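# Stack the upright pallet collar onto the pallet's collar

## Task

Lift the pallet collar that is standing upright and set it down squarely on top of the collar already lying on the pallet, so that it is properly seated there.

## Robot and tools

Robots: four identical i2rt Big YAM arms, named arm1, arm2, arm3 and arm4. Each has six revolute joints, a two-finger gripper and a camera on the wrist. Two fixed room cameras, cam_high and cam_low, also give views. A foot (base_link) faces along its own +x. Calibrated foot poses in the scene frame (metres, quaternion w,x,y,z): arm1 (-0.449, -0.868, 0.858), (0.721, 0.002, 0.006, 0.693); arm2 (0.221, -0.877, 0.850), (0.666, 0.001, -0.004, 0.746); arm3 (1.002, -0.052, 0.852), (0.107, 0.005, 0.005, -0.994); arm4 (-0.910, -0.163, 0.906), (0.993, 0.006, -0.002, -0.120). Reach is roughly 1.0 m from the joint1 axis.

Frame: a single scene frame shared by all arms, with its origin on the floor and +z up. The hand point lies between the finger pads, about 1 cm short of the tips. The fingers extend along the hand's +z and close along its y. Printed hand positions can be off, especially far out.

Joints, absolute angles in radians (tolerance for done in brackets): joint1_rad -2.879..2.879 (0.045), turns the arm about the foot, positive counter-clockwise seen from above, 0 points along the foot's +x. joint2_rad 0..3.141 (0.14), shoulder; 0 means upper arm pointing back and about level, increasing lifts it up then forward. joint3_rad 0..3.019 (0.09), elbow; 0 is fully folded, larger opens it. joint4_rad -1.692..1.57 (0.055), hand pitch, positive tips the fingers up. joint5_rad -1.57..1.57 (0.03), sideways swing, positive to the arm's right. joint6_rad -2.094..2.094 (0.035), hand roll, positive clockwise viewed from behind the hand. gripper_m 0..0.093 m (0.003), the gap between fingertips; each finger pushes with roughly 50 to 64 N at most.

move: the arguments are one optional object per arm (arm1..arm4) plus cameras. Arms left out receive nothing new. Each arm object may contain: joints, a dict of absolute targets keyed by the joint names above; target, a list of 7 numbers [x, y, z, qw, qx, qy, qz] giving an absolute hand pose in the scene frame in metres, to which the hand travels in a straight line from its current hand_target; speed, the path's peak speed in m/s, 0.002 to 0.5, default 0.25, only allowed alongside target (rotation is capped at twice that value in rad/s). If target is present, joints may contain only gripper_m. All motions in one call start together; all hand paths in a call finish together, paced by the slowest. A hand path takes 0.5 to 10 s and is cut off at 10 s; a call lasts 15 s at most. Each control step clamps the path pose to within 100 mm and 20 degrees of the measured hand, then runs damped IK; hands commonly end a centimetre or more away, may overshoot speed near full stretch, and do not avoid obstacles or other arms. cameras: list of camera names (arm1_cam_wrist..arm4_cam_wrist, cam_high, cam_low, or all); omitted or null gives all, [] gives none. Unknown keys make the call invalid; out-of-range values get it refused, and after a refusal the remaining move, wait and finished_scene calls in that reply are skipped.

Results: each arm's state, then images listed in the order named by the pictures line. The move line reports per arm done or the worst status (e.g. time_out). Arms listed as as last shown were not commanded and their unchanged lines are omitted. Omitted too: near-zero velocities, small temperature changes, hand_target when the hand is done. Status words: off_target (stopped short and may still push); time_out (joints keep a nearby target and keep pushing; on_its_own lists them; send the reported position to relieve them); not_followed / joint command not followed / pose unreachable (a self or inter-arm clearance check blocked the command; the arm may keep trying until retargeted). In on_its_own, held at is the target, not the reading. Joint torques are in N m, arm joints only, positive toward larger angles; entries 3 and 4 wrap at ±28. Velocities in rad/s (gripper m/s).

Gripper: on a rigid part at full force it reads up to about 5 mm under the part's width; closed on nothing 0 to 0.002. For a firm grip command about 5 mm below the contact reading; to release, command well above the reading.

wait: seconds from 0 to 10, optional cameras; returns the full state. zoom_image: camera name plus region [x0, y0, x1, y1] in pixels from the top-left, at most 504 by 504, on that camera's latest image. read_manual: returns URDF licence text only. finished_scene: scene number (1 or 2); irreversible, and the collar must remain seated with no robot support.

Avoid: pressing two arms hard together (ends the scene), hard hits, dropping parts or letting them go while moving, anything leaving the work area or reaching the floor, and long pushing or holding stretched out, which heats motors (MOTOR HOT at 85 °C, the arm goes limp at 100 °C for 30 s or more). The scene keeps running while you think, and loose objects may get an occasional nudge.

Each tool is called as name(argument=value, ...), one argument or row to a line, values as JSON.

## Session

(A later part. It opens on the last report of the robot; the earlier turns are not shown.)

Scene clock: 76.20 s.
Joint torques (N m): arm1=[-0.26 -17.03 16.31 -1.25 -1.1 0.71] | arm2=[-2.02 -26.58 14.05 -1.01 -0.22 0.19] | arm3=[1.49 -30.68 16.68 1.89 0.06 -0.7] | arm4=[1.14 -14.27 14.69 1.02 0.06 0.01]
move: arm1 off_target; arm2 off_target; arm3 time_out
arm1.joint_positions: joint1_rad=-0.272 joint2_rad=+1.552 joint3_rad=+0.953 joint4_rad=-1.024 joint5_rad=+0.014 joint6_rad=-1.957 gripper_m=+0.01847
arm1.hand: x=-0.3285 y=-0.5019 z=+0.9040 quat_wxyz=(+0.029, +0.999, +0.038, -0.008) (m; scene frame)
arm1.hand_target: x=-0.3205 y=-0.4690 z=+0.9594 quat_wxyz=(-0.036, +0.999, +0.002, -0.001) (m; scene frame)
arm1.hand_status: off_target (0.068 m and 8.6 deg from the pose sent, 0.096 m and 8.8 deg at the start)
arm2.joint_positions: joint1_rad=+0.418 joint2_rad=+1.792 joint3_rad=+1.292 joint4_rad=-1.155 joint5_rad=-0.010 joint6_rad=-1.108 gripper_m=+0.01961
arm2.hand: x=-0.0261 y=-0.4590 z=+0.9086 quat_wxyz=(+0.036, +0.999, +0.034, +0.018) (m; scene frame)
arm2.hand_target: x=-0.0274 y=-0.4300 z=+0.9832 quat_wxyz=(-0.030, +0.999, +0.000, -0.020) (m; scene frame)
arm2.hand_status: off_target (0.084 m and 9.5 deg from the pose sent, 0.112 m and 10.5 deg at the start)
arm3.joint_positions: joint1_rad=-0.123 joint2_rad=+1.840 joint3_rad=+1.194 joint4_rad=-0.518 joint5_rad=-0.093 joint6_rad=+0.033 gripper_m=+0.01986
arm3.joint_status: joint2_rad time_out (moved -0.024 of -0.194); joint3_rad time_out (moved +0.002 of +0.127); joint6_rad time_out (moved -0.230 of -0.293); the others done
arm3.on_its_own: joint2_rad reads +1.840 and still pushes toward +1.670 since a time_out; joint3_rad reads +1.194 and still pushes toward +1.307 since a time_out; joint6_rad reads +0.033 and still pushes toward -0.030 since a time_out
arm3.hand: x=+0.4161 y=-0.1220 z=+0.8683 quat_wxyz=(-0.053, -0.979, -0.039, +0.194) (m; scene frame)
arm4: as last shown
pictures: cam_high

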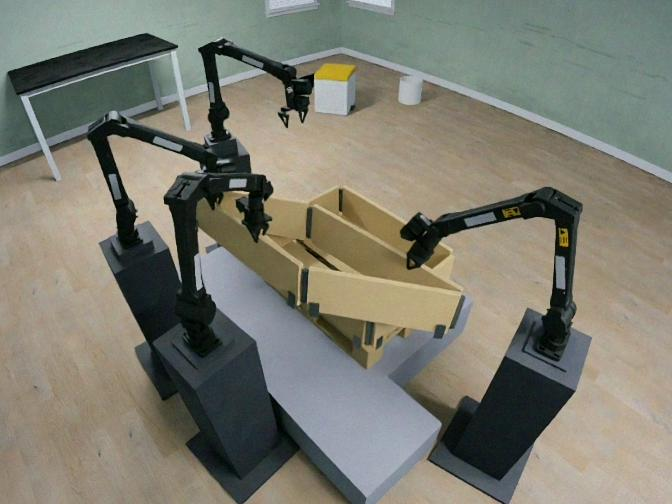

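move(
  arm1={"target":[-0.28,-0.45,0.96,-0.035,0.999,-0.005,0],"speed":0.07},
  arm2={"target":[0.02,-0.415,0.985,-0.03,0.999,-0.005,-0.02],"speed":0.07},
  arm3={"joints":{"joint1_rad":-0.36,"joint2_rad":1.81,"joint3_rad":1.62,"joint4_rad":-0.62,"joint5_rad":-0.26,"joint6_rad":-0.3}},
  arm4={"target":[-0.18,-0.03,1.06,0.26,0,0.966,0],"speed":0.2},
  cameras=["cam_high","arm4_cam_wrist","cam_low"],
)

Scene clock: 81.83 s.
Joint torques (N m): arm1=[-1.03 -17.38 18.26 -1.78 -1.37 0.75] | arm2=[-3.55 -26.34 12.18 -0.69 -0.19 0.13] | arm3=[0.44 -33.85 17.35 2.17 -0.75 -1.25] | arm4=[-0.09 -20.48 15.62 1.59 0.02 -0.22]
move: arm1 off_target; arm2 off_target; arm3 time_out; arm4 off_target
arm1.joint_positions: joint1_rad=-0.339 joint2_rad=+1.608 joint3_rad=+1.007 joint4_rad=-1.024 joint5_rad=+0.015 joint6_rad=-2.028 gripper_m=+0.01860
arm1.hand: x=-0.2968 y=-0.4923 z=+0.8988 quat_wxyz=(+0.030, +0.999, +0.040, -0.009) (m; scene frame)
arm1.hand_target: x=-0.2812 y=-0.4553 z=+0.9600 quat_wxyz=(-0.037, +0.999, -0.003, +0.000) (m; scene frame)
arm1.hand_status: off_target (0.076 m and 9.2 deg from the pose sent, 0.090 m and 8.9 deg at the start)
arm2.joint_positions: joint1_rad=+0.342 joint2_rad=+1.766 joint3_rad=+1.278 joint4_rad=-1.155 joint5_rad=-0.018 joint6_rad=-1.187 gripper_m=+0.01957
arm2.hand: x=+0.0070 y=-0.4459 z=+0.9163 quat_wxyz=(+0.033, +0.999, +0.036, +0.009) (m; scene frame)
arm2.hand_target: x=+0.0209 y=-0.4193 z=+0.9827 quat_wxyz=(-0.030, +0.999, -0.005, -0.020) (m; scene frame)
arm2.hand_status: off_target (0.076 m and 9.2 deg from the pose sent, 0.100 m and 9.8 deg at the start)
arm3.joint_positions: joint1_rad=-0.350 joint2_rad=+1.982 joint3_rad=+1.474 joint4_rad=-0.658 joint5_rad=-0.234 joint6_rad=-0.183 gripper_m=+0.01984
arm3.joint_status: joint2_rad time_out (moved +0.142 of -0.030); joint3_rad time_out (moved +0.280 of +0.426); joint6_rad time_out (moved -0.216 of -0.333); the others done
arm3.on_its_own: joint2_rad reads +1.982 and still pushes toward +1.810 since a time_out; joint3_rad reads +1.474 and still pushes toward +1.587 since a time_out; joint6_rad reads -0.183 and still pushes toward -0.300 since a time_out
arm3.hand: x=+0.3385 y=-0.0022 z=+0.8894 quat_wxyz=(-0.076, -0.973, -0.048, +0.211) (m; scene frame)
arm4.joint_positions: joint1_rad=+0.455 joint2_rad=+2.016 joint3_rad=+1.749 joint4_rad=-0.861 joint5_rad=+0.117 joint6_rad=+0.197 gripper_m=+0.09396
arm4.hand: x=-0.2037 y=-0.0310 z=+1.0335 quat_wxyz=(-0.229, -0.005, -0.973, +0.005) (m; scene frame)
arm4.hand_target: x=-0.1820 y=-0.0300 z=+1.0604 quat_wxyz=(-0.261, -0.004, -0.965, -0.001) (m; scene frame)
arm4.hand_status: off_target (0.036 m and 3.7 deg from the pose sent, 0.296 m and 18.8 deg at the start)
pictures: arm4_cam_wrist, cam_high, cam_low

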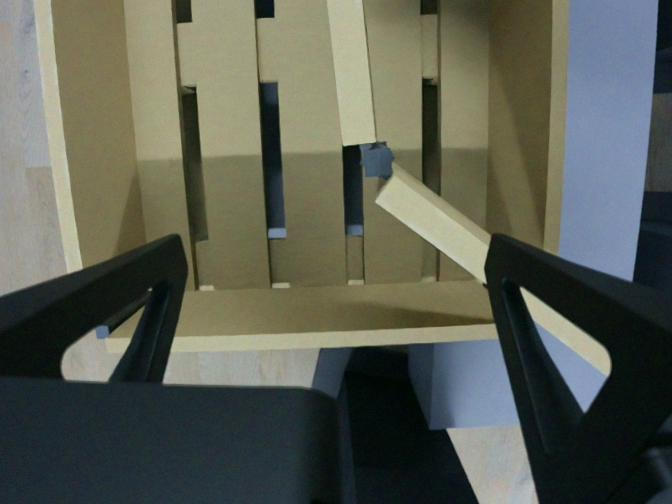

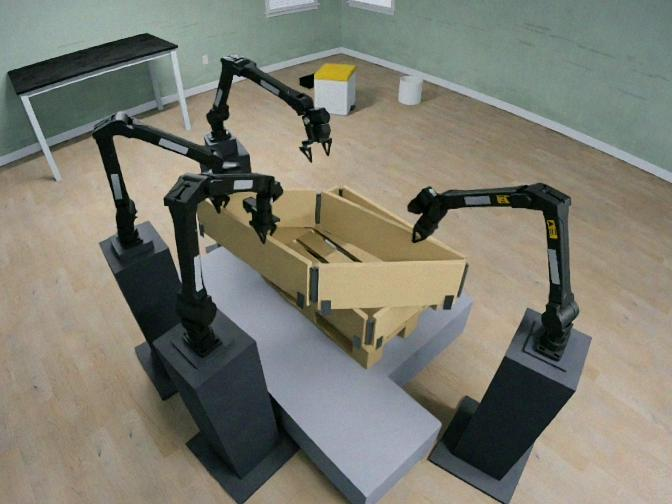

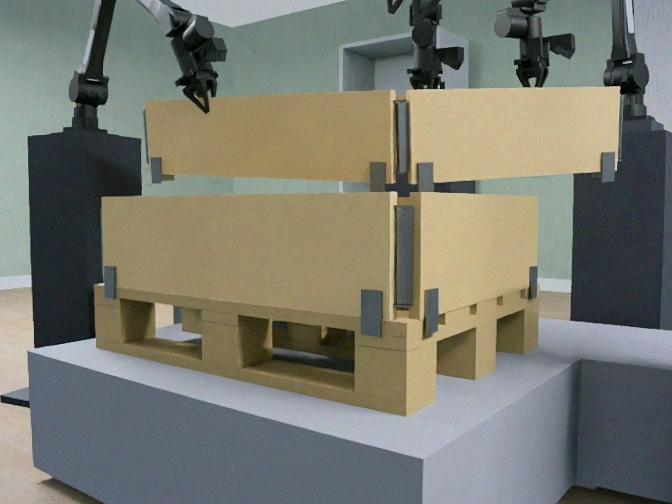

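move(
  arm4={"target":[-0.073,-0.044,0.96,0.30,-0.033,0.953,0.0105],"speed":0.2,"joints":{"gripper_m":0.075}},
  cameras=["arm4_cam_wrist"],
)

Scene clock: 90.47 s.
Joint torques (N m): arm1=[-1.03 -17.32 18.25 -1.77 -1.37 0.75] | arm2=[-3.55 -26.34 12.18 -0.7 -0.19 0.13] | arm3=[0.38 -33.85 17.31 2.17 -0.75 -1.25] | arm4=[0.03 -23.82 15.61 1.61 -0.02 -0.23]
Motor temperatures (°C): arm1=[30 42 51 29 34 27 31] | arm2=[30 41 40 29 28 26 30] | arm3=[27 51 50 32 30 27 30] | arm4=[32 34 55 27 30 29 29]
Heat: arm1: hottest joint3_rad 51 °C; arm2: hottest joint2_rad 41 °C; arm3: hottest joint2_rad 51 °C; arm4: hottest joint3_rad 55 °C.
move: arm4 off_target
arm1, arm2, arm3: as last shown
arm3.on_its_own: joint2_rad reads +1.982 and still pushes toward +1.810 since a time_out; joint3_rad reads +1.474 and still pushes toward +1.587 since a time_out; joint6_rad reads -0.183 and still pushes toward -0.300 since a time_out
arm4.joint_positions: joint1_rad=+0.398 joint2_rad=+2.343 joint3_rad=+2.018 joint4_rad=-0.708 joint5_rad=+0.059 joint6_rad=+0.076 gripper_m=+0.07508
arm4.joint_status: all done
arm4.hand: x=-0.0964 y=-0.0444 z=+0.9339 quat_wxyz=(-0.270, +0.030, -0.962, -0.009) (m; scene frame)
arm4.hand_target: x=-0.0755 y=-0.0443 z=+0.9604 quat_wxyz=(-0.300, +0.033, -0.953, -0.011) (m; scene frame)
arm4.hand_status: off_target (0.035 m and 3.6 deg from the pose sent, 0.151 m and 9.7 deg at the start)
pictures: arm4_cam_wrist

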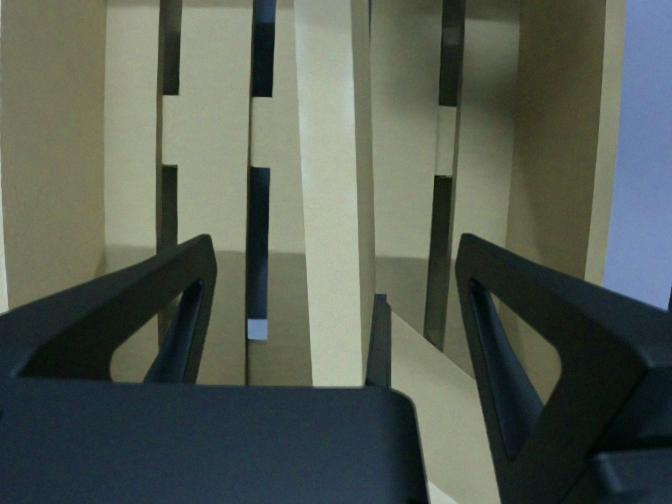

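move(
  arm4={"target":[-0.068,-0.046,0.856,0.30,-0.033,0.953,0.0105],"speed":0.15},
  cameras=["cam_low"],
)

zoom_image(
  camera="cam_low",
  region=[330, 40, 450, 140],
)

Scene clock: 95.00 s.
Joint torques (N m): arm1=[-0.91 -18.02 18.25 -1.78 -1.37 0.76] | arm2=[-3.37 -26.17 12.48 -0.59 -0.08 0.14] | arm3=[0.5 -33.96 17.29 2.37 -0.74 -1.25] | arm4=[-0.5 -23.82 12.57 2.06 -0.01 -0.2]
move: arm4 off_target
arm1.joint_positions: joint1_rad=-0.341 joint2_rad=+1.616 joint3_rad=+1.007 joint4_rad=-1.025 joint5_rad=+0.015 joint6_rad=-2.028 gripper_m=+0.01860
arm1.hand: x=-0.2964 y=-0.4936 z=+0.8959 quat_wxyz=(+0.034, +0.999, +0.039, -0.011) (m; scene frame)
arm2.joint_positions: joint1_rad=+0.339 joint2_rad=+1.764 joint3_rad=+1.274 joint4_rad=-1.157 joint5_rad=-0.029 joint6_rad=-1.187 gripper_m=+0.01955
arm2.hand: x=+0.0075 y=-0.4477 z=+0.9160 quat_wxyz=(+0.037, +0.999, +0.034, +0.004) (m; scene frame)
arm3.joint_positions: joint1_rad=-0.350 joint2_rad=+1.984 joint3_rad=+1.474 joint4_rad=-0.663 joint5_rad=-0.235 joint6_rad=-0.183 gripper_m=+0.01984
arm3.on_its_own: joint2_rad reads +1.984 and still pushes toward +1.810 since a time_out; joint3_rad reads +1.474 and still pushes toward +1.587 since a time_out; joint6_rad reads -0.183 and still pushes toward -0.300 since a time_out
arm3.hand: x=+0.3397 y=-0.0026 z=+0.8878 quat_wxyz=(-0.077, -0.974, -0.047, +0.208) (m; scene frame)
arm4.joint_positions: joint1_rad=+0.398 joint2_rad=+2.474 joint3_rad=+2.018 joint4_rad=-0.556 joint5_rad=+0.057 joint6_rad=+0.062 gripper_m=+0.07507
arm4.hand: x=-0.0842 y=-0.0412 z=+0.8474 quat_wxyz=(-0.280, +0.037, -0.959, -0.009) (m; scene frame)
arm4.hand_target: x=-0.0689 y=-0.0463 z=+0.8564 quat_wxyz=(-0.300, +0.036, -0.953, -0.009) (m; scene frame)
arm4.hand_status: off_target (0.019 m and 2.5 deg from the pose sent, 0.083 m and 3.6 deg at the start)
pictures: cam_low

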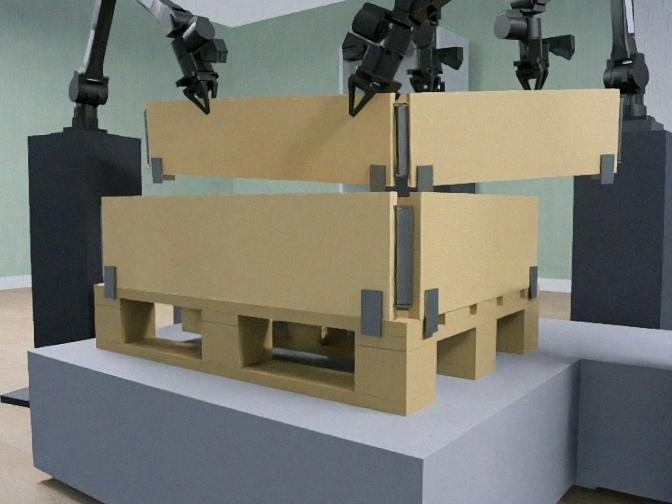

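Scaled by 4.200 from the camera's 672x504 image, which has a finer 960x720 frame.

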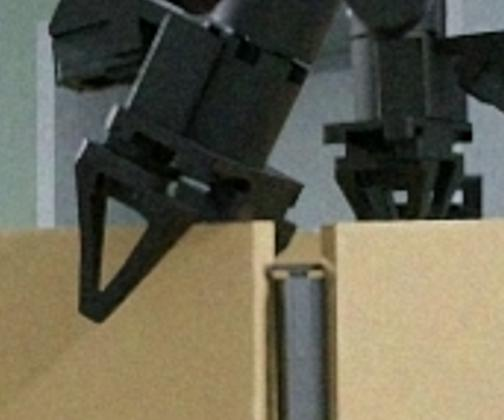

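move(
  arm4={"joints":{"gripper_m":0.03}},
  cameras=[],
)

move(
  arm4={"joints":{"gripper_m":0.008}},
  cameras=[],
)

move(
  arm4={"target":[-0.072,-0.05,0.945,0.30,-0.04,0.953,0],"speed":0.08},
  arm3={"joints":{"joint2_rad":1.96,"joint3_rad":1.52}},
  cameras=["cam_low"],
)

Scene clock: 100.30 s.
Joint torques (N m): arm1=[-0.85 -17.96 18.18 -1.77 -1.37 0.75] | arm2=[-3.31 -26.11 12.48 -0.58 -0.08 0.14] | arm3=[0.38 -33.9 17.29 2.32 -0.74 -1.25] | arm4=[-0.21 -24 12.56 2.13 -0.04 -0.2]
move: arm4 done
arm1, arm3: as last shown
arm1.hand: x=-0.2963 y=-0.4935 z=+0.8960 quat_wxyz=(+0.034, +0.999, +0.039, -0.011) (m; scene frame)
arm2.joint_positions: joint1_rad=+0.339 joint2_rad=+1.764 joint3_rad=+1.274 joint4_rad=-1.158 joint5_rad=-0.029 joint6_rad=-1.187 gripper_m=+0.01955
arm2.hand: x=+0.0076 y=-0.4480 z=+0.9161 quat_wxyz=(+0.038, +0.999, +0.034, +0.005) (m; scene frame)
arm3.on_its_own: joint2_rad reads +1.984 and still pushes toward +1.810 since a time_out; joint3_rad reads +1.474 and still pushes toward +1.587 since a time_out; joint6_rad reads -0.183 and still pushes toward -0.300 since a time_out
arm4.joint_positions: joint1_rad=+0.396 joint2_rad=+2.474 joint3_rad=+2.018 joint4_rad=-0.556 joint5_rad=+0.068 joint6_rad=+0.059 gripper_m=+0.03016
arm4.joint_status: all done
arm4.hand: x=-0.0837 y=-0.0449 z=+0.8475 quat_wxyz=(-0.280, +0.035, -0.959, -0.003) (m; scene frame)
pictures: none

Scene clock: 101.00 s.
Joint torques (N m): arm1=[-0.79 -18.08 18.06 -1.74 -1.37 0.76] | arm2=[-3.25 -26.11 12.46 -0.58 -0.06 0.15] | arm3=[0.26 -33.85 17.36 2.33 -0.81 -1.25] | arm4=[-0.15 -24 12.53 2.13 -0.84 0.11]
move: arm4 off_target
arm1.joint_positions: joint1_rad=-0.342 joint2_rad=+1.616 joint3_rad=+1.008 joint4_rad=-1.025 joint5_rad=+0.015 joint6_rad=-2.028 gripper_m=+0.01860
arm1.hand: x=-0.2957 y=-0.4932 z=+0.8961 quat_wxyz=(+0.034, +0.999, +0.039, -0.011) (m; scene frame)
arm2.joint_positions: joint1_rad=+0.338 joint2_rad=+1.764 joint3_rad=+1.274 joint4_rad=-1.157 joint5_rad=-0.027 joint6_rad=-1.189 gripper_m=+0.01955
arm2.hand: x=+0.0082 y=-0.4473 z=+0.9160 quat_wxyz=(+0.037, +0.999, +0.034, +0.005) (m; scene frame)
arm3.joint_positions: joint1_rad=-0.350 joint2_rad=+1.984 joint3_rad=+1.473 joint4_rad=-0.663 joint5_rad=-0.232 joint6_rad=-0.183 gripper_m=+0.01984
arm3.on_its_own: joint2_rad reads +1.984 and still pushes toward +1.810 since a time_out; joint3_rad reads +1.473 and still pushes toward +1.587 since a time_out; joint6_rad reads -0.183 and still pushes toward -0.300 since a time_out
arm3.hand: x=+0.3401 y=-0.0022 z=+0.8874 quat_wxyz=(-0.076, -0.974, -0.047, +0.207) (m; scene frame)
arm4.joint_positions: joint1_rad=+0.393 joint2_rad=+2.474 joint3_rad=+2.018 joint4_rad=-0.556 joint5_rad=+0.089 joint6_rad=+0.027 gripper_m=+0.02013
arm4.joint_status: gripper_m off_target (ended at +0.02015, target +0.00800)
arm4.hand: x=-0.0830 y=-0.0508 z=+0.8476 quat_wxyz=(-0.281, +0.047, -0.958, +0.012) (m; scene frame)
pictures: none

Scene clock: 102.63 s.
Joint torques (N m): arm1=[-0.38 -18.08 17.69 -0.92 -1.26 0.77] | arm2=[-3.19 -26.52 13.26 -0.83 0.3 0.17] | arm3=[0.38 -27.22 12.3 0.44 -0.64 -1.25] | arm4=[0.03 -32.38 12.6 0.05 -0.74 0.07]
move: arm3 done; arm4 off_target
arm1.joint_positions: joint1_rad=-0.347 joint2_rad=+1.616 joint3_rad=+1.012 joint4_rad=-1.045 joint5_rad=+0.012 joint6_rad=-2.030 gripper_m=+0.01860
arm1.hand: x=-0.2955 y=-0.4967 z=+0.8976 quat_wxyz=(+0.041, +0.998, +0.037, -0.016) (m; scene frame)
arm2.joint_positions: joint1_rad=+0.338 joint2_rad=+1.769 joint3_rad=+1.264 joint4_rad=-1.151 joint5_rad=-0.038 joint6_rad=-1.192 gripper_m=+0.01955
arm2.hand: x=+0.0081 y=-0.4509 z=+0.9104 quat_wxyz=(+0.043, +0.998, +0.035, +0.002) (m; scene frame)
arm3.joint_positions: joint1_rad=-0.350 joint2_rad=+2.049 joint3_rad=+1.467 joint4_rad=-0.593 joint5_rad=-0.238 joint6_rad=-0.183 gripper_m=+0.01984
arm3.joint_status: all done
arm3.on_its_own: joint6_rad reads -0.183 and still pushes toward -0.300 since a time_out
arm3.hand: x=+0.3349 y=-0.0020 z=+0.8492 quat_wxyz=(-0.079, -0.974, -0.048, +0.206) (m; scene frame)
arm4.joint_positions: joint1_rad=+0.393 joint2_rad=+2.476 joint3_rad=+2.018 joint4_rad=-0.602 joint5_rad=+0.091 joint6_rad=+0.022 gripper_m=+0.01979
arm4.hand: x=-0.0928 y=-0.0525 z=+0.8409 quat_wxyz=(-0.259, +0.050, -0.965, +0.016) (m; scene frame)
arm4.hand_target: x=-0.0728 y=-0.0501 z=+0.9356 quat_wxyz=(-0.306, +0.040, -0.951, -0.001) (m; scene frame)
arm4.hand_status: off_target (0.106 m and 5.4 deg from the pose sent, 0.098 m and 2.8 deg at the start; pose on its path clipped on 19 of 49 steps)
pictures: cam_low

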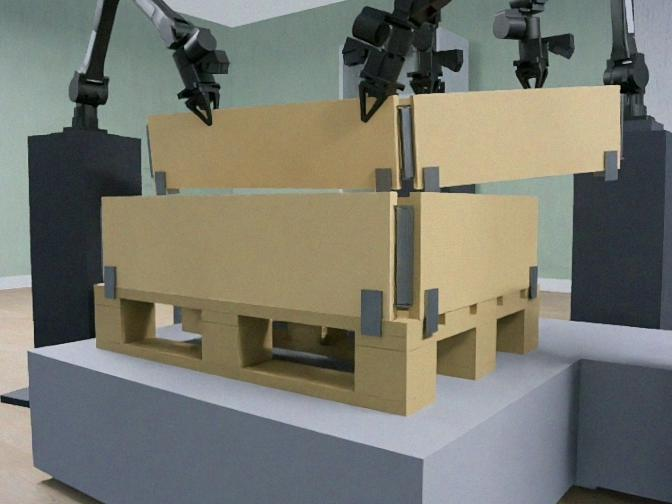

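move(
  arm4={"joints":{"joint2_rad":2.2}},
  cameras=[],
)

move(
  arm3={"joints":{"joint2_rad":2.03}},
  cameras=[],
)

move(
  arm3={"joints":{"gripper_m":0.075}},
  cameras=["cam_low"],
)

Scene clock: 107.63 s.
Joint torques (N m): arm1=[-0.38 -16.5 17.28 -0.59 -0.91 0.81] | arm2=[-3.19 -26.52 13.31 -1.28 0.33 0.3] | arm3=[0.38 -26.93 11.48 0.03 -1.04 -1.05] | arm4=[0.03 -40.23 14.52 1.26 -0.05 0.04]
Motor temperatures (°C): arm1=[30 43 54 29 35 27 32] | arm2=[30 41 40 29 28 26 30] | arm3=[27 53 53 32 30 28 30] | arm4=[32 39 58 27 30 29 30]
move: arm4 time_out
arm1.joint_positions: joint1_rad=-0.347 joint2_rad=+1.598 joint3_rad=+1.019 joint4_rad=-1.063 joint5_rad=+0.002 joint6_rad=-2.034 gripper_m=+0.01860
arm1.hand: x=-0.2971 y=-0.4958 z=+0.9068 quat_wxyz=(+0.036, +0.998, +0.039, -0.020) (m; scene frame)
arm2.joint_positions: joint1_rad=+0.337 joint2_rad=+1.769 joint3_rad=+1.264 joint4_rad=-1.138 joint5_rad=-0.038 joint6_rad=-1.206 gripper_m=+0.01955
arm2.hand: x=+0.0070 y=-0.4481 z=+0.9102 quat_wxyz=(+0.037, +0.998, +0.042, -0.001) (m; scene frame)
arm3.joint_positions: joint1_rad=-0.350 joint2_rad=+2.046 joint3_rad=+1.479 joint4_rad=-0.581 joint5_rad=-0.226 joint6_rad=-0.203 gripper_m=+0.01984
arm3.on_its_own: joint6_rad reads -0.203 and still pushes toward -0.300 since a time_out
arm3.hand: x=+0.3268 y=+0.0010 z=+0.8568 quat_wxyz=(-0.069, -0.972, -0.058, +0.219) (m; scene frame)
arm4.joint_positions: joint1_rad=+0.393 joint2_rad=+2.409 joint3_rad=+1.996 joint4_rad=-0.649 joint5_rad=+0.065 joint6_rad=+0.024 gripper_m=+0.01919
arm4.joint_status: joint2_rad time_out (moved -0.066 of -0.276)
arm4.on_its_own: joint2_rad reads +2.409 and still pushes toward +2.200 since a time_out
arm4.hand: x=-0.0994 y=-0.0491 z=+0.8783 quat_wxyz=(-0.257, +0.053, -0.965, +0.003) (m; scene frame)
pictures: none

not run: a stop came earlier in this reply.

not run: a stop came earlier in this reply.

move(
  arm3={"joints":{"joint2_rad":2.08}},
  cameras=[],
)

move(
  arm3={"joints":{"gripper_m":0.08}},
  cameras=["cam_low","arm3_cam_wrist"],
)

Scene clock: 111.23 s.
Joint torques (N m): arm1=[-0.38 -15.91 17.29 -0.1 -0.89 0.81] | arm2=[-3.19 -26.93 13.29 -1.35 0.74 0.33] | arm3=[0.32 -21.36 9.36 -0.29 -1 -1.02] | arm4=[-0.21 -39.94 15.57 1.46 -0.09 0.05]
move: arm3 done
arm1.joint_positions: joint1_rad=-0.347 joint2_rad=+1.592 joint3_rad=+1.019 joint4_rad=-1.076 joint5_rad=+0.002 joint6_rad=-2.034 gripper_m=+0.01860
arm1.hand: x=-0.2980 y=-0.4982 z=+0.9093 quat_wxyz=(+0.038, +0.998, +0.039, -0.021) (m; scene frame)
arm2.joint_positions: joint1_rad=+0.337 joint2_rad=+1.773 joint3_rad=+1.264 joint4_rad=-1.138 joint5_rad=-0.049 joint6_rad=-1.209 gripper_m=+0.01955
arm2.hand: x=+0.0054 y=-0.4492 z=+0.9083 quat_wxyz=(+0.041, +0.998, +0.043, -0.005) (m; scene frame)
arm3.joint_positions: joint1_rad=-0.350 joint2_rad=+2.096 joint3_rad=+1.504 joint4_rad=-0.572 joint5_rad=-0.228 joint6_rad=-0.206 gripper_m=+0.01984
arm3.joint_status: all done
arm3.on_its_own: joint6_rad reads -0.206 and still pushes toward -0.300 since a time_out
arm3.hand: x=+0.3206 y=+0.0019 z=+0.8356 quat_wxyz=(-0.071, -0.973, -0.058, +0.212) (m; scene frame)
arm4.joint_positions: joint1_rad=+0.396 joint2_rad=+2.409 joint3_rad=+1.984 joint4_rad=-0.656 joint5_rad=+0.074 joint6_rad=+0.024 gripper_m=+0.01919
arm4.on_its_own: joint2_rad reads +2.409 and still pushes toward +2.200 since a time_out
arm4.hand: x=-0.1054 y=-0.0493 z=+0.8718 quat_wxyz=(-0.248, +0.054, -0.967, +0.008) (m; scene frame)
pictures: none

Scene clock: 113.60 s.
Joint torques (N m): arm1=[-0.26 -15.74 17.2 0.12 -0.64 0.81] | arm2=[-3.43 -27.52 13.5 -1.33 0.91 0.32] | arm3=[0.26 -20.84 9.31 0.55 -0.23 -0.25] | arm4=[-0.79 -39.71 16.9 1.85 -0.16 -0.01]
move: arm3 done
arm1.joint_positions: joint1_rad=-0.349 joint2_rad=+1.590 joint3_rad=+1.020 joint4_rad=-1.082 joint5_rad=-0.006 joint6_rad=-2.034 gripper_m=+0.01860
arm1.hand: x=-0.2989 y=-0.4986 z=+0.9108 quat_wxyz=(+0.038, +0.998, +0.038, -0.025) (m; scene frame)
arm2.joint_positions: joint1_rad=+0.341 joint2_rad=+1.780 joint3_rad=+1.261 joint4_rad=-1.138 joint5_rad=-0.052 joint6_rad=-1.209 gripper_m=+0.01955
arm2.hand: x=+0.0046 y=-0.4518 z=+0.9043 quat_wxyz=(+0.047, +0.998, +0.045, -0.004) (m; scene frame)
arm3.joint_positions: joint1_rad=-0.350 joint2_rad=+2.091 joint3_rad=+1.504 joint4_rad=-0.610 joint5_rad=-0.249 joint6_rad=-0.284 gripper_m=+0.07996
arm3.joint_status: all done
arm3.on_its_own: joint6_rad moved -0.078 to your old target -0.300
arm3.hand: x=+0.3281 y=-0.0028 z=+0.8363 quat_wxyz=(-0.076, -0.972, -0.097, +0.201) (m; scene frame)
arm4.joint_positions: joint1_rad=+0.404 joint2_rad=+2.407 joint3_rad=+1.967 joint4_rad=-0.668 joint5_rad=+0.075 joint6_rad=+0.030 gripper_m=+0.01918
arm4.on_its_own: joint2_rad reads +2.407 and still pushes toward +2.200 since a time_out
arm4.hand: x=-0.1148 y=-0.0448 z=+0.8645 quat_wxyz=(-0.235, +0.055, -0.970, +0.009) (m; scene frame)
pictures: arm3_cam_wrist, cam_low

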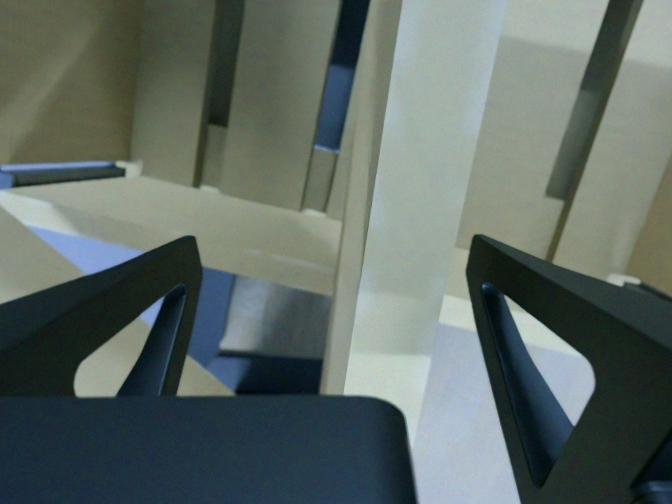

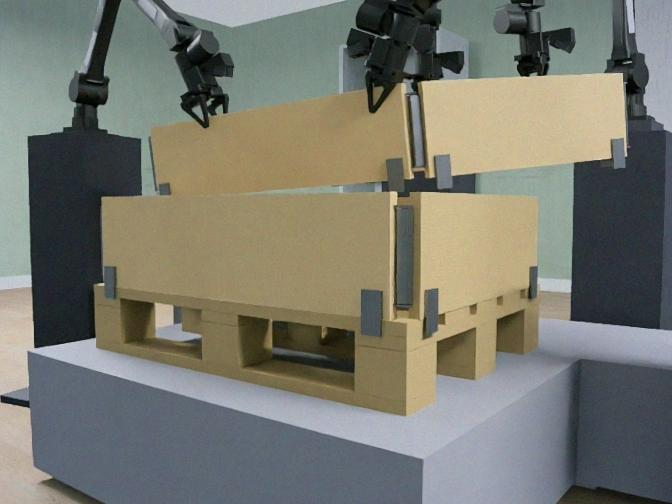

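move(
  arm3={"target":[0.42,0.015,0.92,0.007,0.966,0.025,-0.259],"speed":0.3},
  cameras=["arm3_cam_wrist","cam_low"],
)

Scene clock: 118.57 s.
Joint torques (N m): arm1=[-0.26 -15.68 17.2 0.12 -0.64 0.82] | arm2=[-3.43 -27.46 13.49 -1.35 0.91 0.32] | arm3=[0.21 -14.68 8.47 1.55 -0.02 0.11] | arm4=[-0.79 -39.65 16.91 1.83 -0.16 0]
Motor temperatures (°C): arm1=[30 44 54 29 34 27 32] | arm2=[30 41 42 29 29 26 30] | arm3=[27 52 54 31 29 27 30] | arm4=[32 46 61 27 30 29 30]
Heat: arm1: hottest joint3_rad 54 °C; arm2: hottest joint3_rad 42 °C; arm3: hottest joint3_rad 54 °C; arm4: hottest joint3_rad 61 °C.
move: arm3 off_target
arm1, arm2, arm4: as last shown
arm3.joint_positions: joint1_rad=-0.350 joint2_rad=+1.715 joint3_rad=+1.131 joint4_rad=-0.477 joint5_rad=-0.114 joint6_rad=-0.194 gripper_m=+0.07997
arm3.hand: x=+0.4230 y=+0.0066 z=+0.9186 quat_wxyz=(-0.008, -0.966, -0.044, +0.253) (m; scene frame)
arm3.hand_target: x=+0.4200 y=+0.0150 z=+0.9199 quat_wxyz=(-0.006, -0.965, -0.029, +0.260) (m; scene frame)
arm3.hand_status: off_target (0.009 m and 2.3 deg from the pose sent, 0.126 m and 13.2 deg at the start)
arm4.on_its_own: joint2_rad reads +2.407 and still pushes toward +2.200 since a time_out
pictures: arm3_cam_wrist, cam_low

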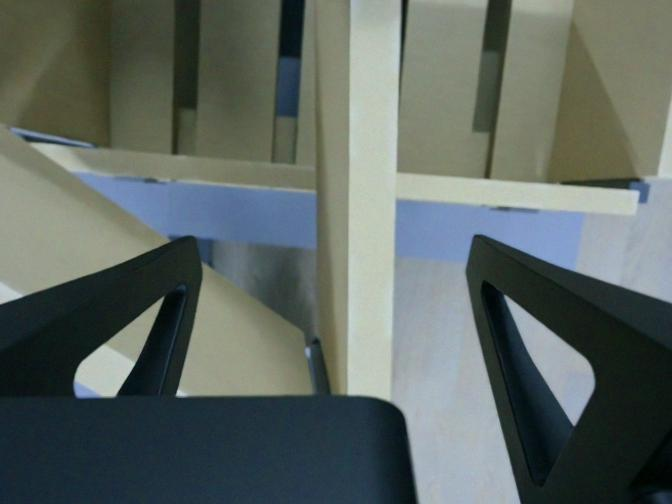

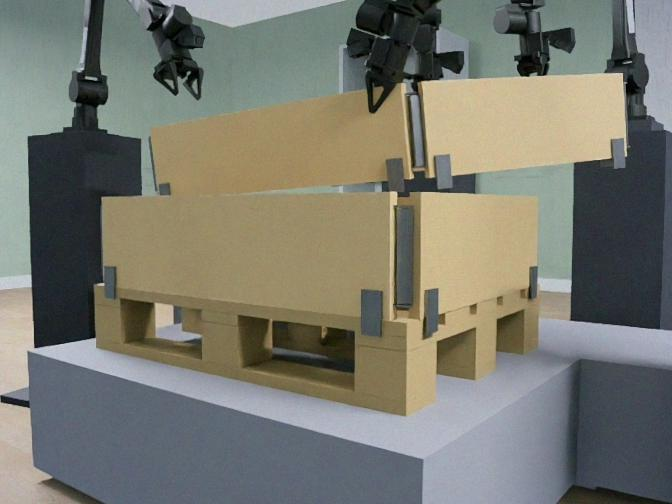

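move(
  arm3={"target":[0.452,0.032,0.86,0.007,0.966,0.020,-0.259],"speed":0.3},
  cameras=["arm3_cam_wrist","cam_low"],
)

move(
  arm3={"target":[0.451,0.032,0.80,0.007,0.966,0.020,-0.259],"speed":0.2},
  cameras=["arm3_cam_wrist","cam_low"],
)

Scene clock: 124.43 s.
Joint torques (N m): arm1=[-0.26 -15.68 17.2 0.13 -0.64 0.81] | arm2=[-3.43 -27.46 13.49 -1.33 0.91 0.32] | arm3=[0.44 -13.1 7.65 1.62 -0.14 -0.09] | arm4=[-0.85 -39.59 16.9 1.84 -0.16 -0.01]
move: arm3 done
arm1, arm2, arm4: as last shown
arm3.joint_positions: joint1_rad=-0.395 joint2_rad=+1.749 joint3_rad=+0.989 joint4_rad=-0.302 joint5_rad=-0.128 joint6_rad=-0.192 gripper_m=+0.07997
arm3.hand: x=+0.4556 y=+0.0258 z=+0.8621 quat_wxyz=(-0.009, -0.967, -0.023, +0.254) (m; scene frame)
arm3.hand_target: x=+0.4523 y=+0.0320 z=+0.8600 quat_wxyz=(-0.007, -0.966, -0.019, +0.258) (m; scene frame)
arm3.hand_status: done (0.008 m and 0.7 deg from the pose sent, 0.070 m and 2.8 deg at the start)
arm4.on_its_own: joint2_rad reads +2.407 and still pushes toward +2.200 since a time_out
pictures: arm3_cam_wrist, cam_low

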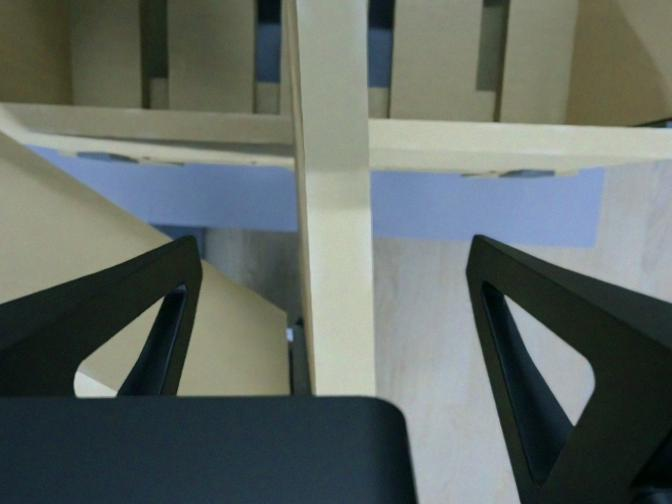

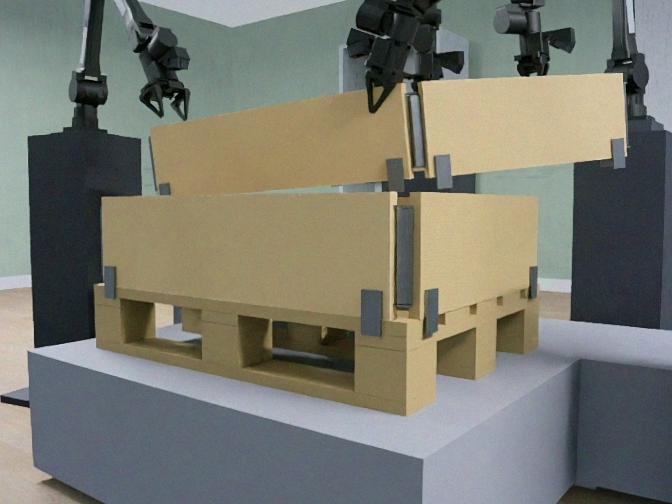

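Scene clock: 125.70 s.
Joint torques (N m): arm1=[-0.21 -15.68 17.2 0.14 -0.62 0.82] | arm2=[-3.43 -27.46 13.49 -1.35 0.91 0.32] | arm3=[0.91 -12.92 6.9 1.54 -0.13 -0.1] | arm4=[-0.85 -39.53 16.85 1.84 -0.12 -0.01]
Motor temperatures (°C): arm1=[30 44 54 29 33 28 32] | arm2=[30 41 43 29 29 26 31] | arm3=[27 51 53 31 29 27 29] | arm4=[32 51 63 27 30 29 30]
move: arm3 done
arm1, arm2: as last shown
arm3.joint_positions: joint1_rad=-0.397 joint2_rad=+1.869 joint3_rad=+0.963 joint4_rad=-0.144 joint5_rad=-0.128 joint6_rad=-0.182 gripper_m=+0.07997
arm3.hand: x=+0.4528 y=+0.0280 z=+0.8076 quat_wxyz=(-0.009, -0.966, -0.017, +0.260) (m; scene frame)
arm3.hand_target: x=+0.4512 y=+0.0319 z=+0.8001 quat_wxyz=(-0.008, -0.966, -0.016, +0.259) (m; scene frame)
arm3.hand_status: done (0.009 m and 0.4 deg from the pose sent, 0.063 m and 0.7 deg at the start)
arm4.joint_positions: joint1_rad=+0.404 joint2_rad=+2.405 joint3_rad=+1.967 joint4_rad=-0.668 joint5_rad=+0.074 joint6_rad=+0.031 gripper_m=+0.01918
arm4.on_its_own: joint2_rad reads +2.405 and still pushes toward +2.200 since a time_out
arm4.hand: x=-0.1146 y=-0.0445 z=+0.8654 quat_wxyz=(-0.236, +0.054, -0.970, +0.008) (m; scene frame)
pictures: arm3_cam_wrist, cam_low

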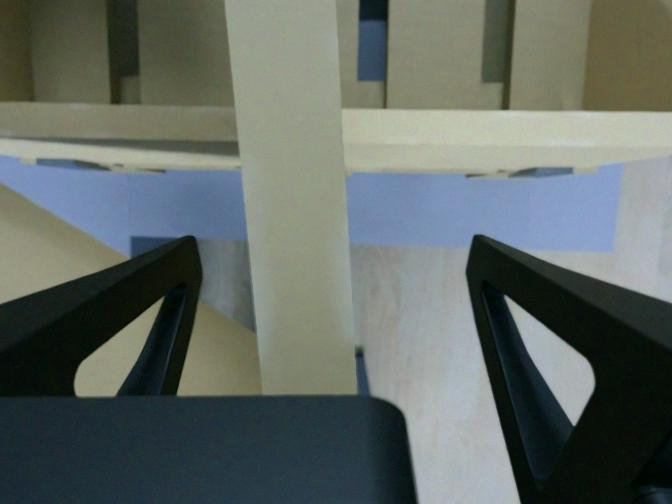

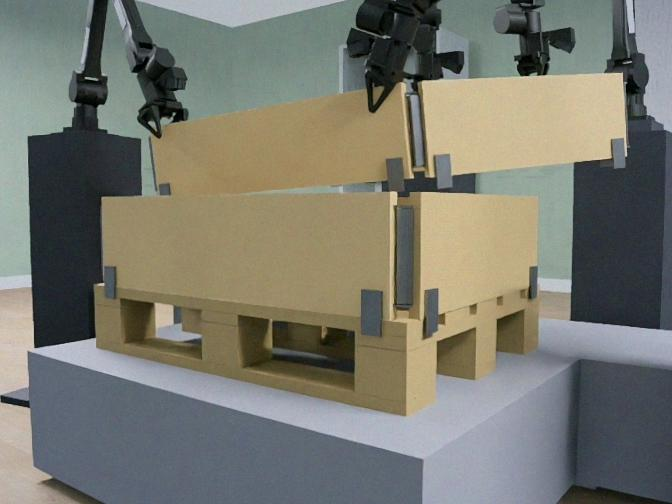

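move(
  arm3={"target":[0.449,0.030,0.778,0.007,0.966,0.010,-0.259],"speed":0.2,"joints":{"gripper_m":0.05}},
  cameras=[],
)

move(
  arm3={"joints":{"gripper_m":0.03}},
  cameras=[],
)

move(
  arm3={"joints":{"gripper_m":0.008}},
  cameras=["arm3_cam_wrist"],
)

move(
  arm3={"joints":{"joint2_rad":1.70}},
  arm4={"joints":{"joint2_rad":2.26}},
)

Scene clock: 133.03 s.
Joint torques (N m): arm1=[-0.26 -15.68 17.21 0.13 -0.62 0.81] | arm2=[-3.43 -27.52 13.5 -1.33 0.91 0.32] | arm3=[1.26 -11.46 6.58 1.58 -0.01 0.07] | arm4=[-0.91 -39.53 16.87 1.8 -0.11 -0.01]
move: arm3 off_target
arm1, arm2: as last shown
arm3.joint_positions: joint1_rad=-0.397 joint2_rad=+1.902 joint3_rad=+0.963 joint4_rad=-0.090 joint5_rad=-0.122 joint6_rad=-0.182 gripper_m=+0.05006
arm3.joint_status: all done
arm3.hand: x=+0.4476 y=+0.0300 z=+0.7963 quat_wxyz=(-0.004, -0.963, -0.017, +0.269) (m; scene frame)
arm3.hand_target: x=+0.4498 y=+0.0298 z=+0.7785 quat_wxyz=(-0.007, -0.966, -0.010, +0.259) (m; scene frame)
arm3.hand_status: off_target (0.018 m and 1.5 deg from the pose sent, 0.030 m and 0.9 deg at the start)
arm4.joint_positions: joint1_rad=+0.404 joint2_rad=+2.405 joint3_rad=+1.967 joint4_rad=-0.668 joint5_rad=+0.074 joint6_rad=+0.030 gripper_m=+0.01918
arm4.on_its_own: joint2_rad reads +2.405 and still pushes toward +2.200 since a time_out
arm4.hand: x=-0.1146 y=-0.0445 z=+0.8654 quat_wxyz=(-0.236, +0.055, -0.970, +0.008) (m; scene frame)
pictures: none

Scene clock: 133.70 s.
Joint torques (N m): arm1=[-0.21 -15.68 17.2 0.14 -0.62 0.81] | arm2=[-3.43 -27.52 13.49 -1.35 0.91 0.32] | arm3=[1.26 -11.58 6.57 1.5 0.2 0.07] | arm4=[-0.85 -39.53 16.9 1.84 -0.13 -0.01]
move: arm3 done
arm1, arm4: as last shown
arm2.joint_positions: joint1_rad=+0.341 joint2_rad=+1.780 joint3_rad=+1.261 joint4_rad=-1.137 joint5_rad=-0.052 joint6_rad=-1.209 gripper_m=+0.01955
arm2.hand: x=+0.0044 y=-0.4515 z=+0.9043 quat_wxyz=(+0.046, +0.998, +0.045, -0.005) (m; scene frame)
arm3.joint_positions: joint1_rad=-0.396 joint2_rad=+1.903 joint3_rad=+0.963 joint4_rad=-0.087 joint5_rad=-0.139 joint6_rad=-0.189 gripper_m=+0.03013
arm3.joint_status: all done
arm3.hand: x=+0.4467 y=+0.0268 z=+0.7966 quat_wxyz=(-0.011, -0.962, -0.024, +0.271) (m; scene frame)
arm4.on_its_own: joint2_rad reads +2.405 and still pushes toward +2.200 since a time_out
pictures: none

Scene clock: 134.37 s.
Joint torques (N m): arm1=[-0.26 -15.68 17.03 0.16 -0.46 0.82] | arm2=[-3.49 -27.46 13.7 -1.33 0.92 0.3] | arm3=[1.03 -11.63 6.57 1.5 1.24 0.08] | arm4=[-0.97 -39.24 16.87 1.96 -0.05 -0.08]
Motor temperatures (°C): arm1=[30 44 54 29 33 28 32] | arm2=[30 41 44 29 29 26 31] | arm3=[27 50 51 31 29 27 29] | arm4=[32 56 65 27 30 29 31]
move: arm3 off_target
arm1.joint_positions: joint1_rad=-0.349 joint2_rad=+1.590 joint3_rad=+1.022 joint4_rad=-1.082 joint5_rad=-0.012 joint6_rad=-2.034 gripper_m=+0.01860
arm1.hand: x=-0.2995 y=-0.4972 z=+0.9115 quat_wxyz=(+0.036, +0.998, +0.038, -0.027) (m; scene frame)
arm2.joint_positions: joint1_rad=+0.342 joint2_rad=+1.780 joint3_rad=+1.258 joint4_rad=-1.137 joint5_rad=-0.053 joint6_rad=-1.206 gripper_m=+0.01955
arm2.hand: x=+0.0042 y=-0.4529 z=+0.9035 quat_wxyz=(+0.047, +0.998, +0.044, -0.005) (m; scene frame)
arm3.joint_positions: joint1_rad=-0.393 joint2_rad=+1.904 joint3_rad=+0.963 joint4_rad=-0.087 joint5_rad=-0.166 joint6_rad=-0.185 gripper_m=+0.02080
arm3.joint_status: gripper_m off_target (ended at +0.02082, target +0.00800)
arm3.hand: x=+0.4461 y=+0.0203 z=+0.7967 quat_wxyz=(-0.025, -0.961, -0.027, +0.273) (m; scene frame)
arm4.joint_positions: joint1_rad=+0.406 joint2_rad=+2.402 joint3_rad=+1.967 joint4_rad=-0.671 joint5_rad=+0.072 joint6_rad=+0.045 gripper_m=+0.01918
arm4.on_its_own: joint2_rad reads +2.402 and still pushes toward +2.200 since a time_out
arm4.hand: x=-0.1150 y=-0.0425 z=+0.8678 quat_wxyz=(-0.236, +0.049, -0.971, +0.005) (m; scene frame)
pictures: arm3_cam_wrist

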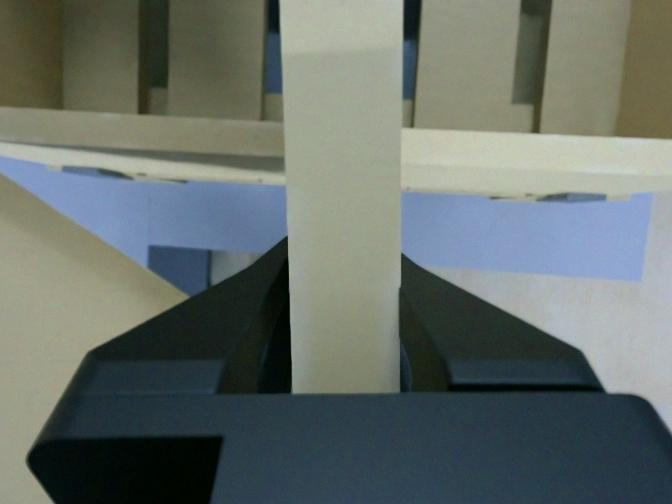

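Scene clock: 136.30 s.
Joint torques (N m): arm1=[-0.21 -15.85 17.05 0.01 -0.42 0.79] | arm2=[-3.37 -26.93 13.74 -1.33 0.66 0.24] | arm3=[0.67 -24.94 8.68 2.76 0.79 0.05] | arm4=[-1.03 -34.96 16.43 1.72 -0.05 -0.15]
Heat: arm1: hottest joint3_rad 55 °C; arm2: hottest joint3_rad 44 °C; arm3: hottest joint3_rad 51 °C; arm4: hottest joint3_rad 66 °C.
move: arm3 done; arm4 time_out
arm1.joint_positions: joint1_rad=-0.349 joint2_rad=+1.590 joint3_rad=+1.022 joint4_rad=-1.067 joint5_rad=-0.012 joint6_rad=-2.031 gripper_m=+0.01860
arm1.hand: x=-0.2981 y=-0.4938 z=+0.9109 quat_wxyz=(+0.029, +0.999, +0.036, -0.024) (m; scene frame)
arm2.joint_positions: joint1_rad=+0.341 joint2_rad=+1.774 joint3_rad=+1.258 joint4_rad=-1.138 joint5_rad=-0.046 joint6_rad=-1.198 gripper_m=+0.01955
arm2.hand: x=+0.0056 y=-0.4521 z=+0.9062 quat_wxyz=(+0.044, +0.998, +0.040, -0.002) (m; scene frame)
arm3.joint_positions: joint1_rad=-0.389 joint2_rad=+1.824 joint3_rad=+0.940 joint4_rad=-0.124 joint5_rad=-0.154 joint6_rad=-0.180 gripper_m=+0.02043
arm3.joint_status: all done
arm3.hand: x=+0.4518 y=+0.0189 z=+0.8260 quat_wxyz=(-0.019, -0.959, -0.025, +0.281) (m; scene frame)
arm4.joint_positions: joint1_rad=+0.405 joint2_rad=+2.402 joint3_rad=+1.974 joint4_rad=-0.662 joint5_rad=+0.062 joint6_rad=+0.053 gripper_m=+0.01915
arm4.joint_status: joint2_rad time_out (moved +0.000 of -0.142)
arm4.on_its_own: joint2_rad reads +2.402 and still pushes toward +2.260 since a time_out
arm4.hand: x=-0.1104 y=-0.0408 z=+0.8721 quat_wxyz=(-0.243, +0.046, -0.969, -0.002) (m; scene frame)
pictures: arm1_cam_wrist, arm2_cam_wrist, arm3_cam_wrist, arm4_cam_wrist, cam_high, cam_low

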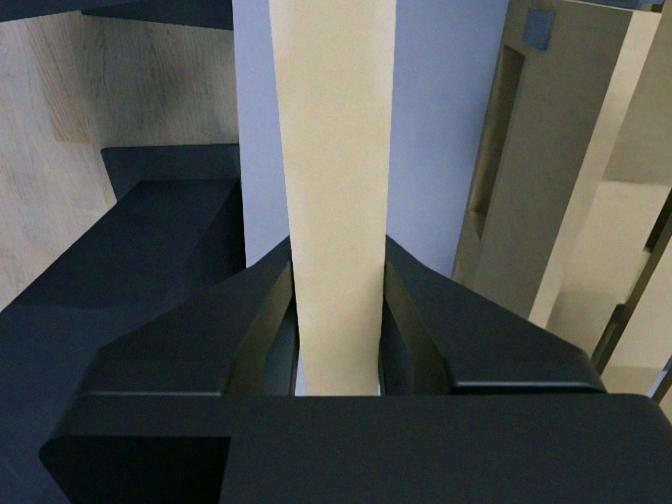

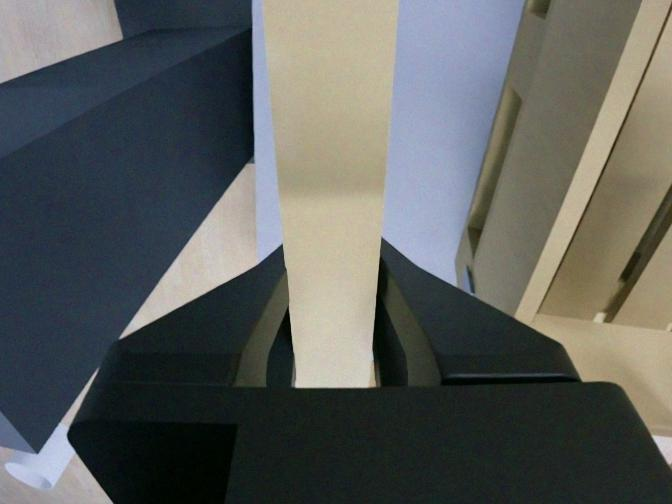

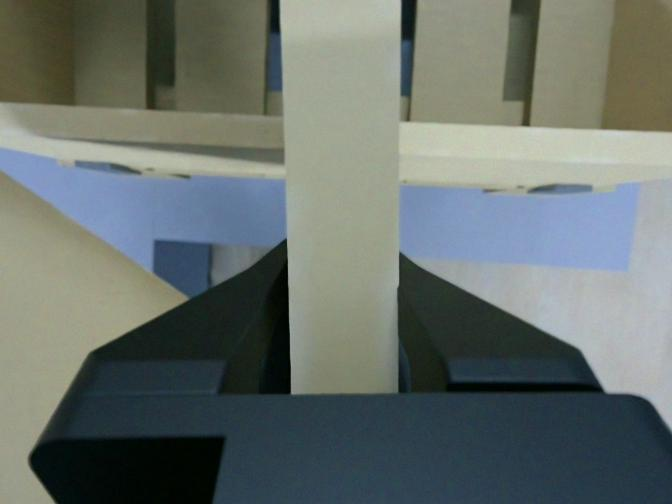

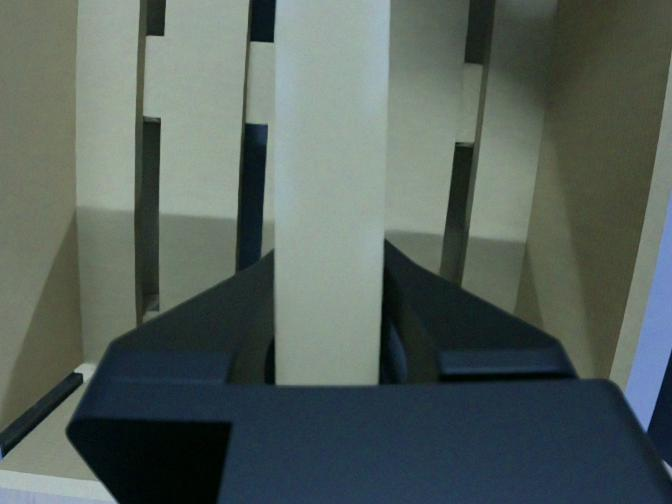

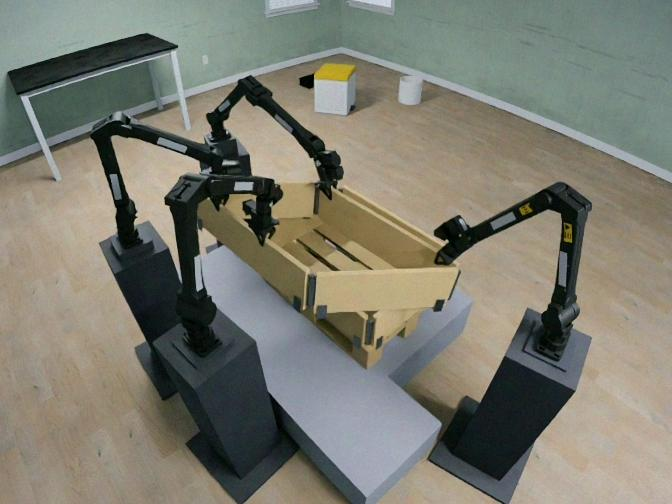

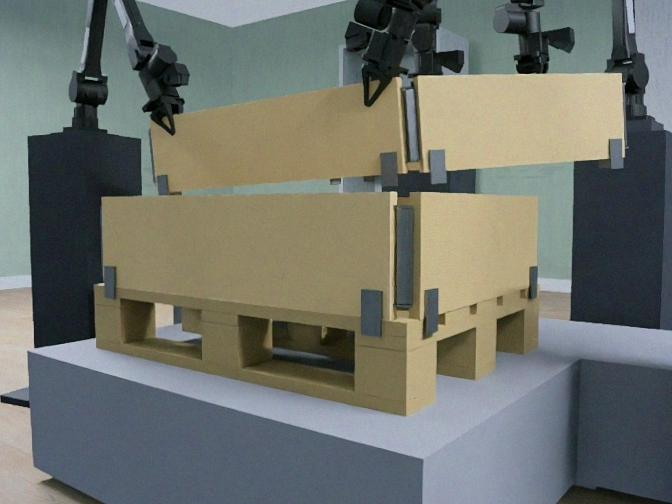

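move(
  arm3={"joints":{"joint2_rad":1.60}},
  cameras=[],
)

move(
  arm1={"target":[-0.245,-0.405,0.985,-0.035,0.999,-0.01,0],"speed":0.07},
  arm2={"target":[0.055,-0.37,1.0,-0.03,0.999,-0.01,-0.02],"speed":0.07},
  arm3={"target":[0.33,0.15,0.96,0.003,0.966,0.01,-0.265],"speed":0.07},
  arm4={"target":[-0.18,0.08,0.97,0.30,-0.01,0.953,0],"speed":0.07},
  cameras=["cam_high","cam_low","arm3_cam_wrist"],
)

Scene clock: 143.07 s.
Joint torques (N m): arm1=[-0.26 -16.03 17.07 -0.39 -0.41 0.79] | arm2=[-3.43 -25.99 13.81 -1.32 0.2 0.17] | arm3=[0.67 -26.17 10.93 3.4 0.46 0.02] | arm4=[-0.85 -34.2 16.05 1.51 0.2 -0.19]
move: arm3 time_out
arm1.joint_positions: joint1_rad=-0.349 joint2_rad=+1.592 joint3_rad=+1.022 joint4_rad=-1.057 joint5_rad=-0.012 joint6_rad=-2.031 gripper_m=+0.01860
arm1.hand: x=-0.2973 y=-0.4918 z=+0.9102 quat_wxyz=(+0.025, +0.999, +0.036, -0.023) (m; scene frame)
arm2: as last shown
arm2.joint_positions: joint1_rad=+0.341 joint2_rad=+1.764 joint3_rad=+1.258 joint4_rad=-1.138 joint5_rad=-0.035 joint6_rad=-1.192 gripper_m=+0.01955
arm2.hand: x=+0.0069 y=-0.4506 z=+0.9108 quat_wxyz=(+0.037, +0.999, +0.037, +0.001) (m; scene frame)
arm3.joint_positions: joint1_rad=-0.388 joint2_rad=+1.746 joint3_rad=+0.917 joint4_rad=-0.142 joint5_rad=-0.145 joint6_rad=-0.177 gripper_m=+0.02026
arm3.joint_status: joint2_rad time_out (moved -0.078 of -0.224)
arm3.on_its_own: joint2_rad reads +1.746 and still pushes toward +1.600 since a time_out; joint4_rad reads -0.142 and still pushes toward -0.077 since a time_out
arm3.hand: x=+0.4560 y=+0.0190 z=+0.8560 quat_wxyz=(-0.012, -0.954, -0.024, +0.298) (m; scene frame)
arm4.joint_positions: joint1_rad=+0.403 joint2_rad=+2.391 joint3_rad=+1.979 joint4_rad=-0.654 joint5_rad=+0.056 joint6_rad=+0.059 gripper_m=+0.01906
arm4.hand: x=-0.1051 y=-0.0402 z=+0.8842 quat_wxyz=(-0.255, +0.042, -0.966, -0.007) (m; scene frame)
pictures: none

not run: a stop came earlier in this reply.

move(
  arm1={"target":[-0.245,-0.405,0.985,-0.035,0.999,-0.01,0],"speed":0.07},
  arm2={"target":[0.055,-0.37,1.0,-0.03,0.999,-0.01,-0.02],"speed":0.07},
  arm3={"target":[0.33,0.15,0.96,0.003,0.966,0.01,-0.265],"speed":0.07},
  arm4={"target":[-0.18,0.08,0.97,0.30,-0.01,0.953,0],"speed":0.07},
  cameras=["cam_high","cam_low"],
)

Scene clock: 149.53 s.
Joint torques (N m): arm1=[-0.09 -18.73 19.93 -1.48 -0.9 0.59] | arm2=[-3.49 -23.77 18.03 -1.47 0.2 -0.08] | arm3=[-1.55 -25.11 15.28 0.18 0.16 -0.32] | arm4=[1.14 -31.74 10.1 0.23 0.36 0.09]
Motor temperatures (°C): arm1=[30 43 59 29 32 28 32] | arm2=[30 43 44 29 29 26 31] | arm3=[27 50 51 32 29 26 30] | arm4=[32 56 65 27 29 29 31]
move: arm1 off_target; arm2 off_target; arm3 off_target; arm4 off_target
arm1.joint_positions: joint1_rad=-0.381 joint2_rad=+1.705 joint3_rad=+1.196 joint4_rad=-1.129 joint5_rad=+0.000 joint6_rad=-2.031 gripper_m=+0.01860
arm1.hand: x=-0.2626 y=-0.4512 z=+0.9184 quat_wxyz=(+0.033, +0.999, +0.021, -0.020) (m; scene frame)
arm1.hand_target: x=-0.2474 y=-0.4118 z=+0.9859 quat_wxyz=(-0.037, +0.999, -0.009, +0.000) (m; scene frame)
arm1.hand_status: off_target (0.083 m and 8.9 deg from the pose sent, 0.126 m and 9.1 deg at the start)
arm2.joint_positions: joint1_rad=+0.245 joint2_rad=+1.781 joint3_rad=+1.322 joint4_rad=-1.195 joint5_rad=-0.030 joint6_rad=-1.252 gripper_m=+0.01955
arm2.hand: x=+0.0453 y=-0.4205 z=+0.9248 quat_wxyz=(+0.041, +0.999, +0.019, +0.002) (m; scene frame)
arm2.hand_target: x=+0.0575 y=-0.3777 z=+0.9997 quat_wxyz=(-0.032, +0.999, -0.010, -0.019) (m; scene frame)
arm2.hand_status: off_target (0.091 m and 9.1 deg from the pose sent, 0.129 m and 9.7 deg at the start)
arm3.joint_positions: joint1_rad=-0.514 joint2_rad=+1.997 joint3_rad=+1.422 joint4_rad=-0.624 joint5_rad=-0.195 joint6_rad=-0.274 gripper_m=+0.01993
arm3.hand: x=+0.3725 y=+0.1079 z=+0.8617 quat_wxyz=(-0.035, -0.979, -0.006, +0.200) (m; scene frame)
arm3.hand_target: x=+0.3424 y=+0.1417 z=+0.9477 quat_wxyz=(-0.001, -0.964, -0.009, +0.267) (m; scene frame)
arm3.hand_status: off_target (0.115 m and 8.5 deg from the pose sent, 0.209 m and 4.4 deg at the start; pose on its path clipped on 103 of 103 steps)
arm4.joint_positions: joint1_rad=+0.599 joint2_rad=+2.283 joint3_rad=+1.723 joint4_rad=-0.550 joint5_rad=+0.203 joint6_rad=+0.251 gripper_m=+0.01885
arm4.hand: x=-0.1932 y=+0.0692 z=+0.8667 quat_wxyz=(-0.250, +0.028, -0.968, +0.020) (m; scene frame)
arm4.hand_target: x=-0.1808 y=+0.0788 z=+0.9605 quat_wxyz=(-0.300, +0.015, -0.954, +0.001) (m; scene frame)
arm4.hand_status: off_target (0.105 m and 6.7 deg from the pose sent, 0.166 m and 6.6 deg at the start; pose on its path clipped on 103 of 103 steps)
pictures: cam_high, cam_low

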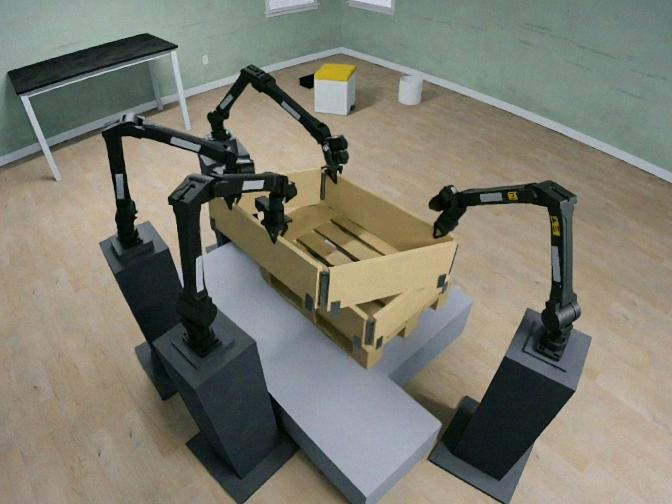

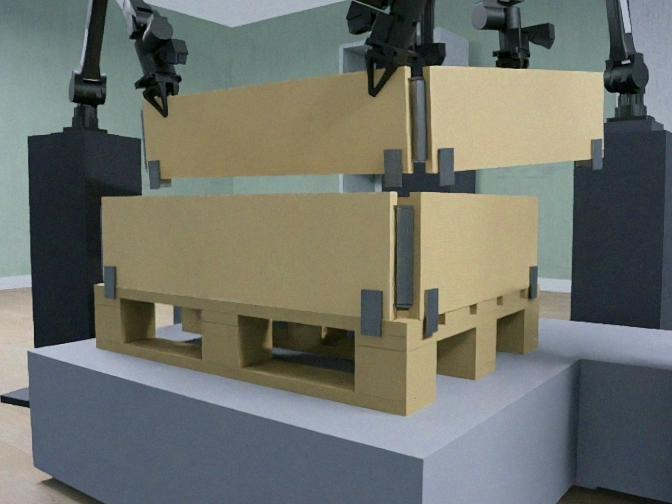

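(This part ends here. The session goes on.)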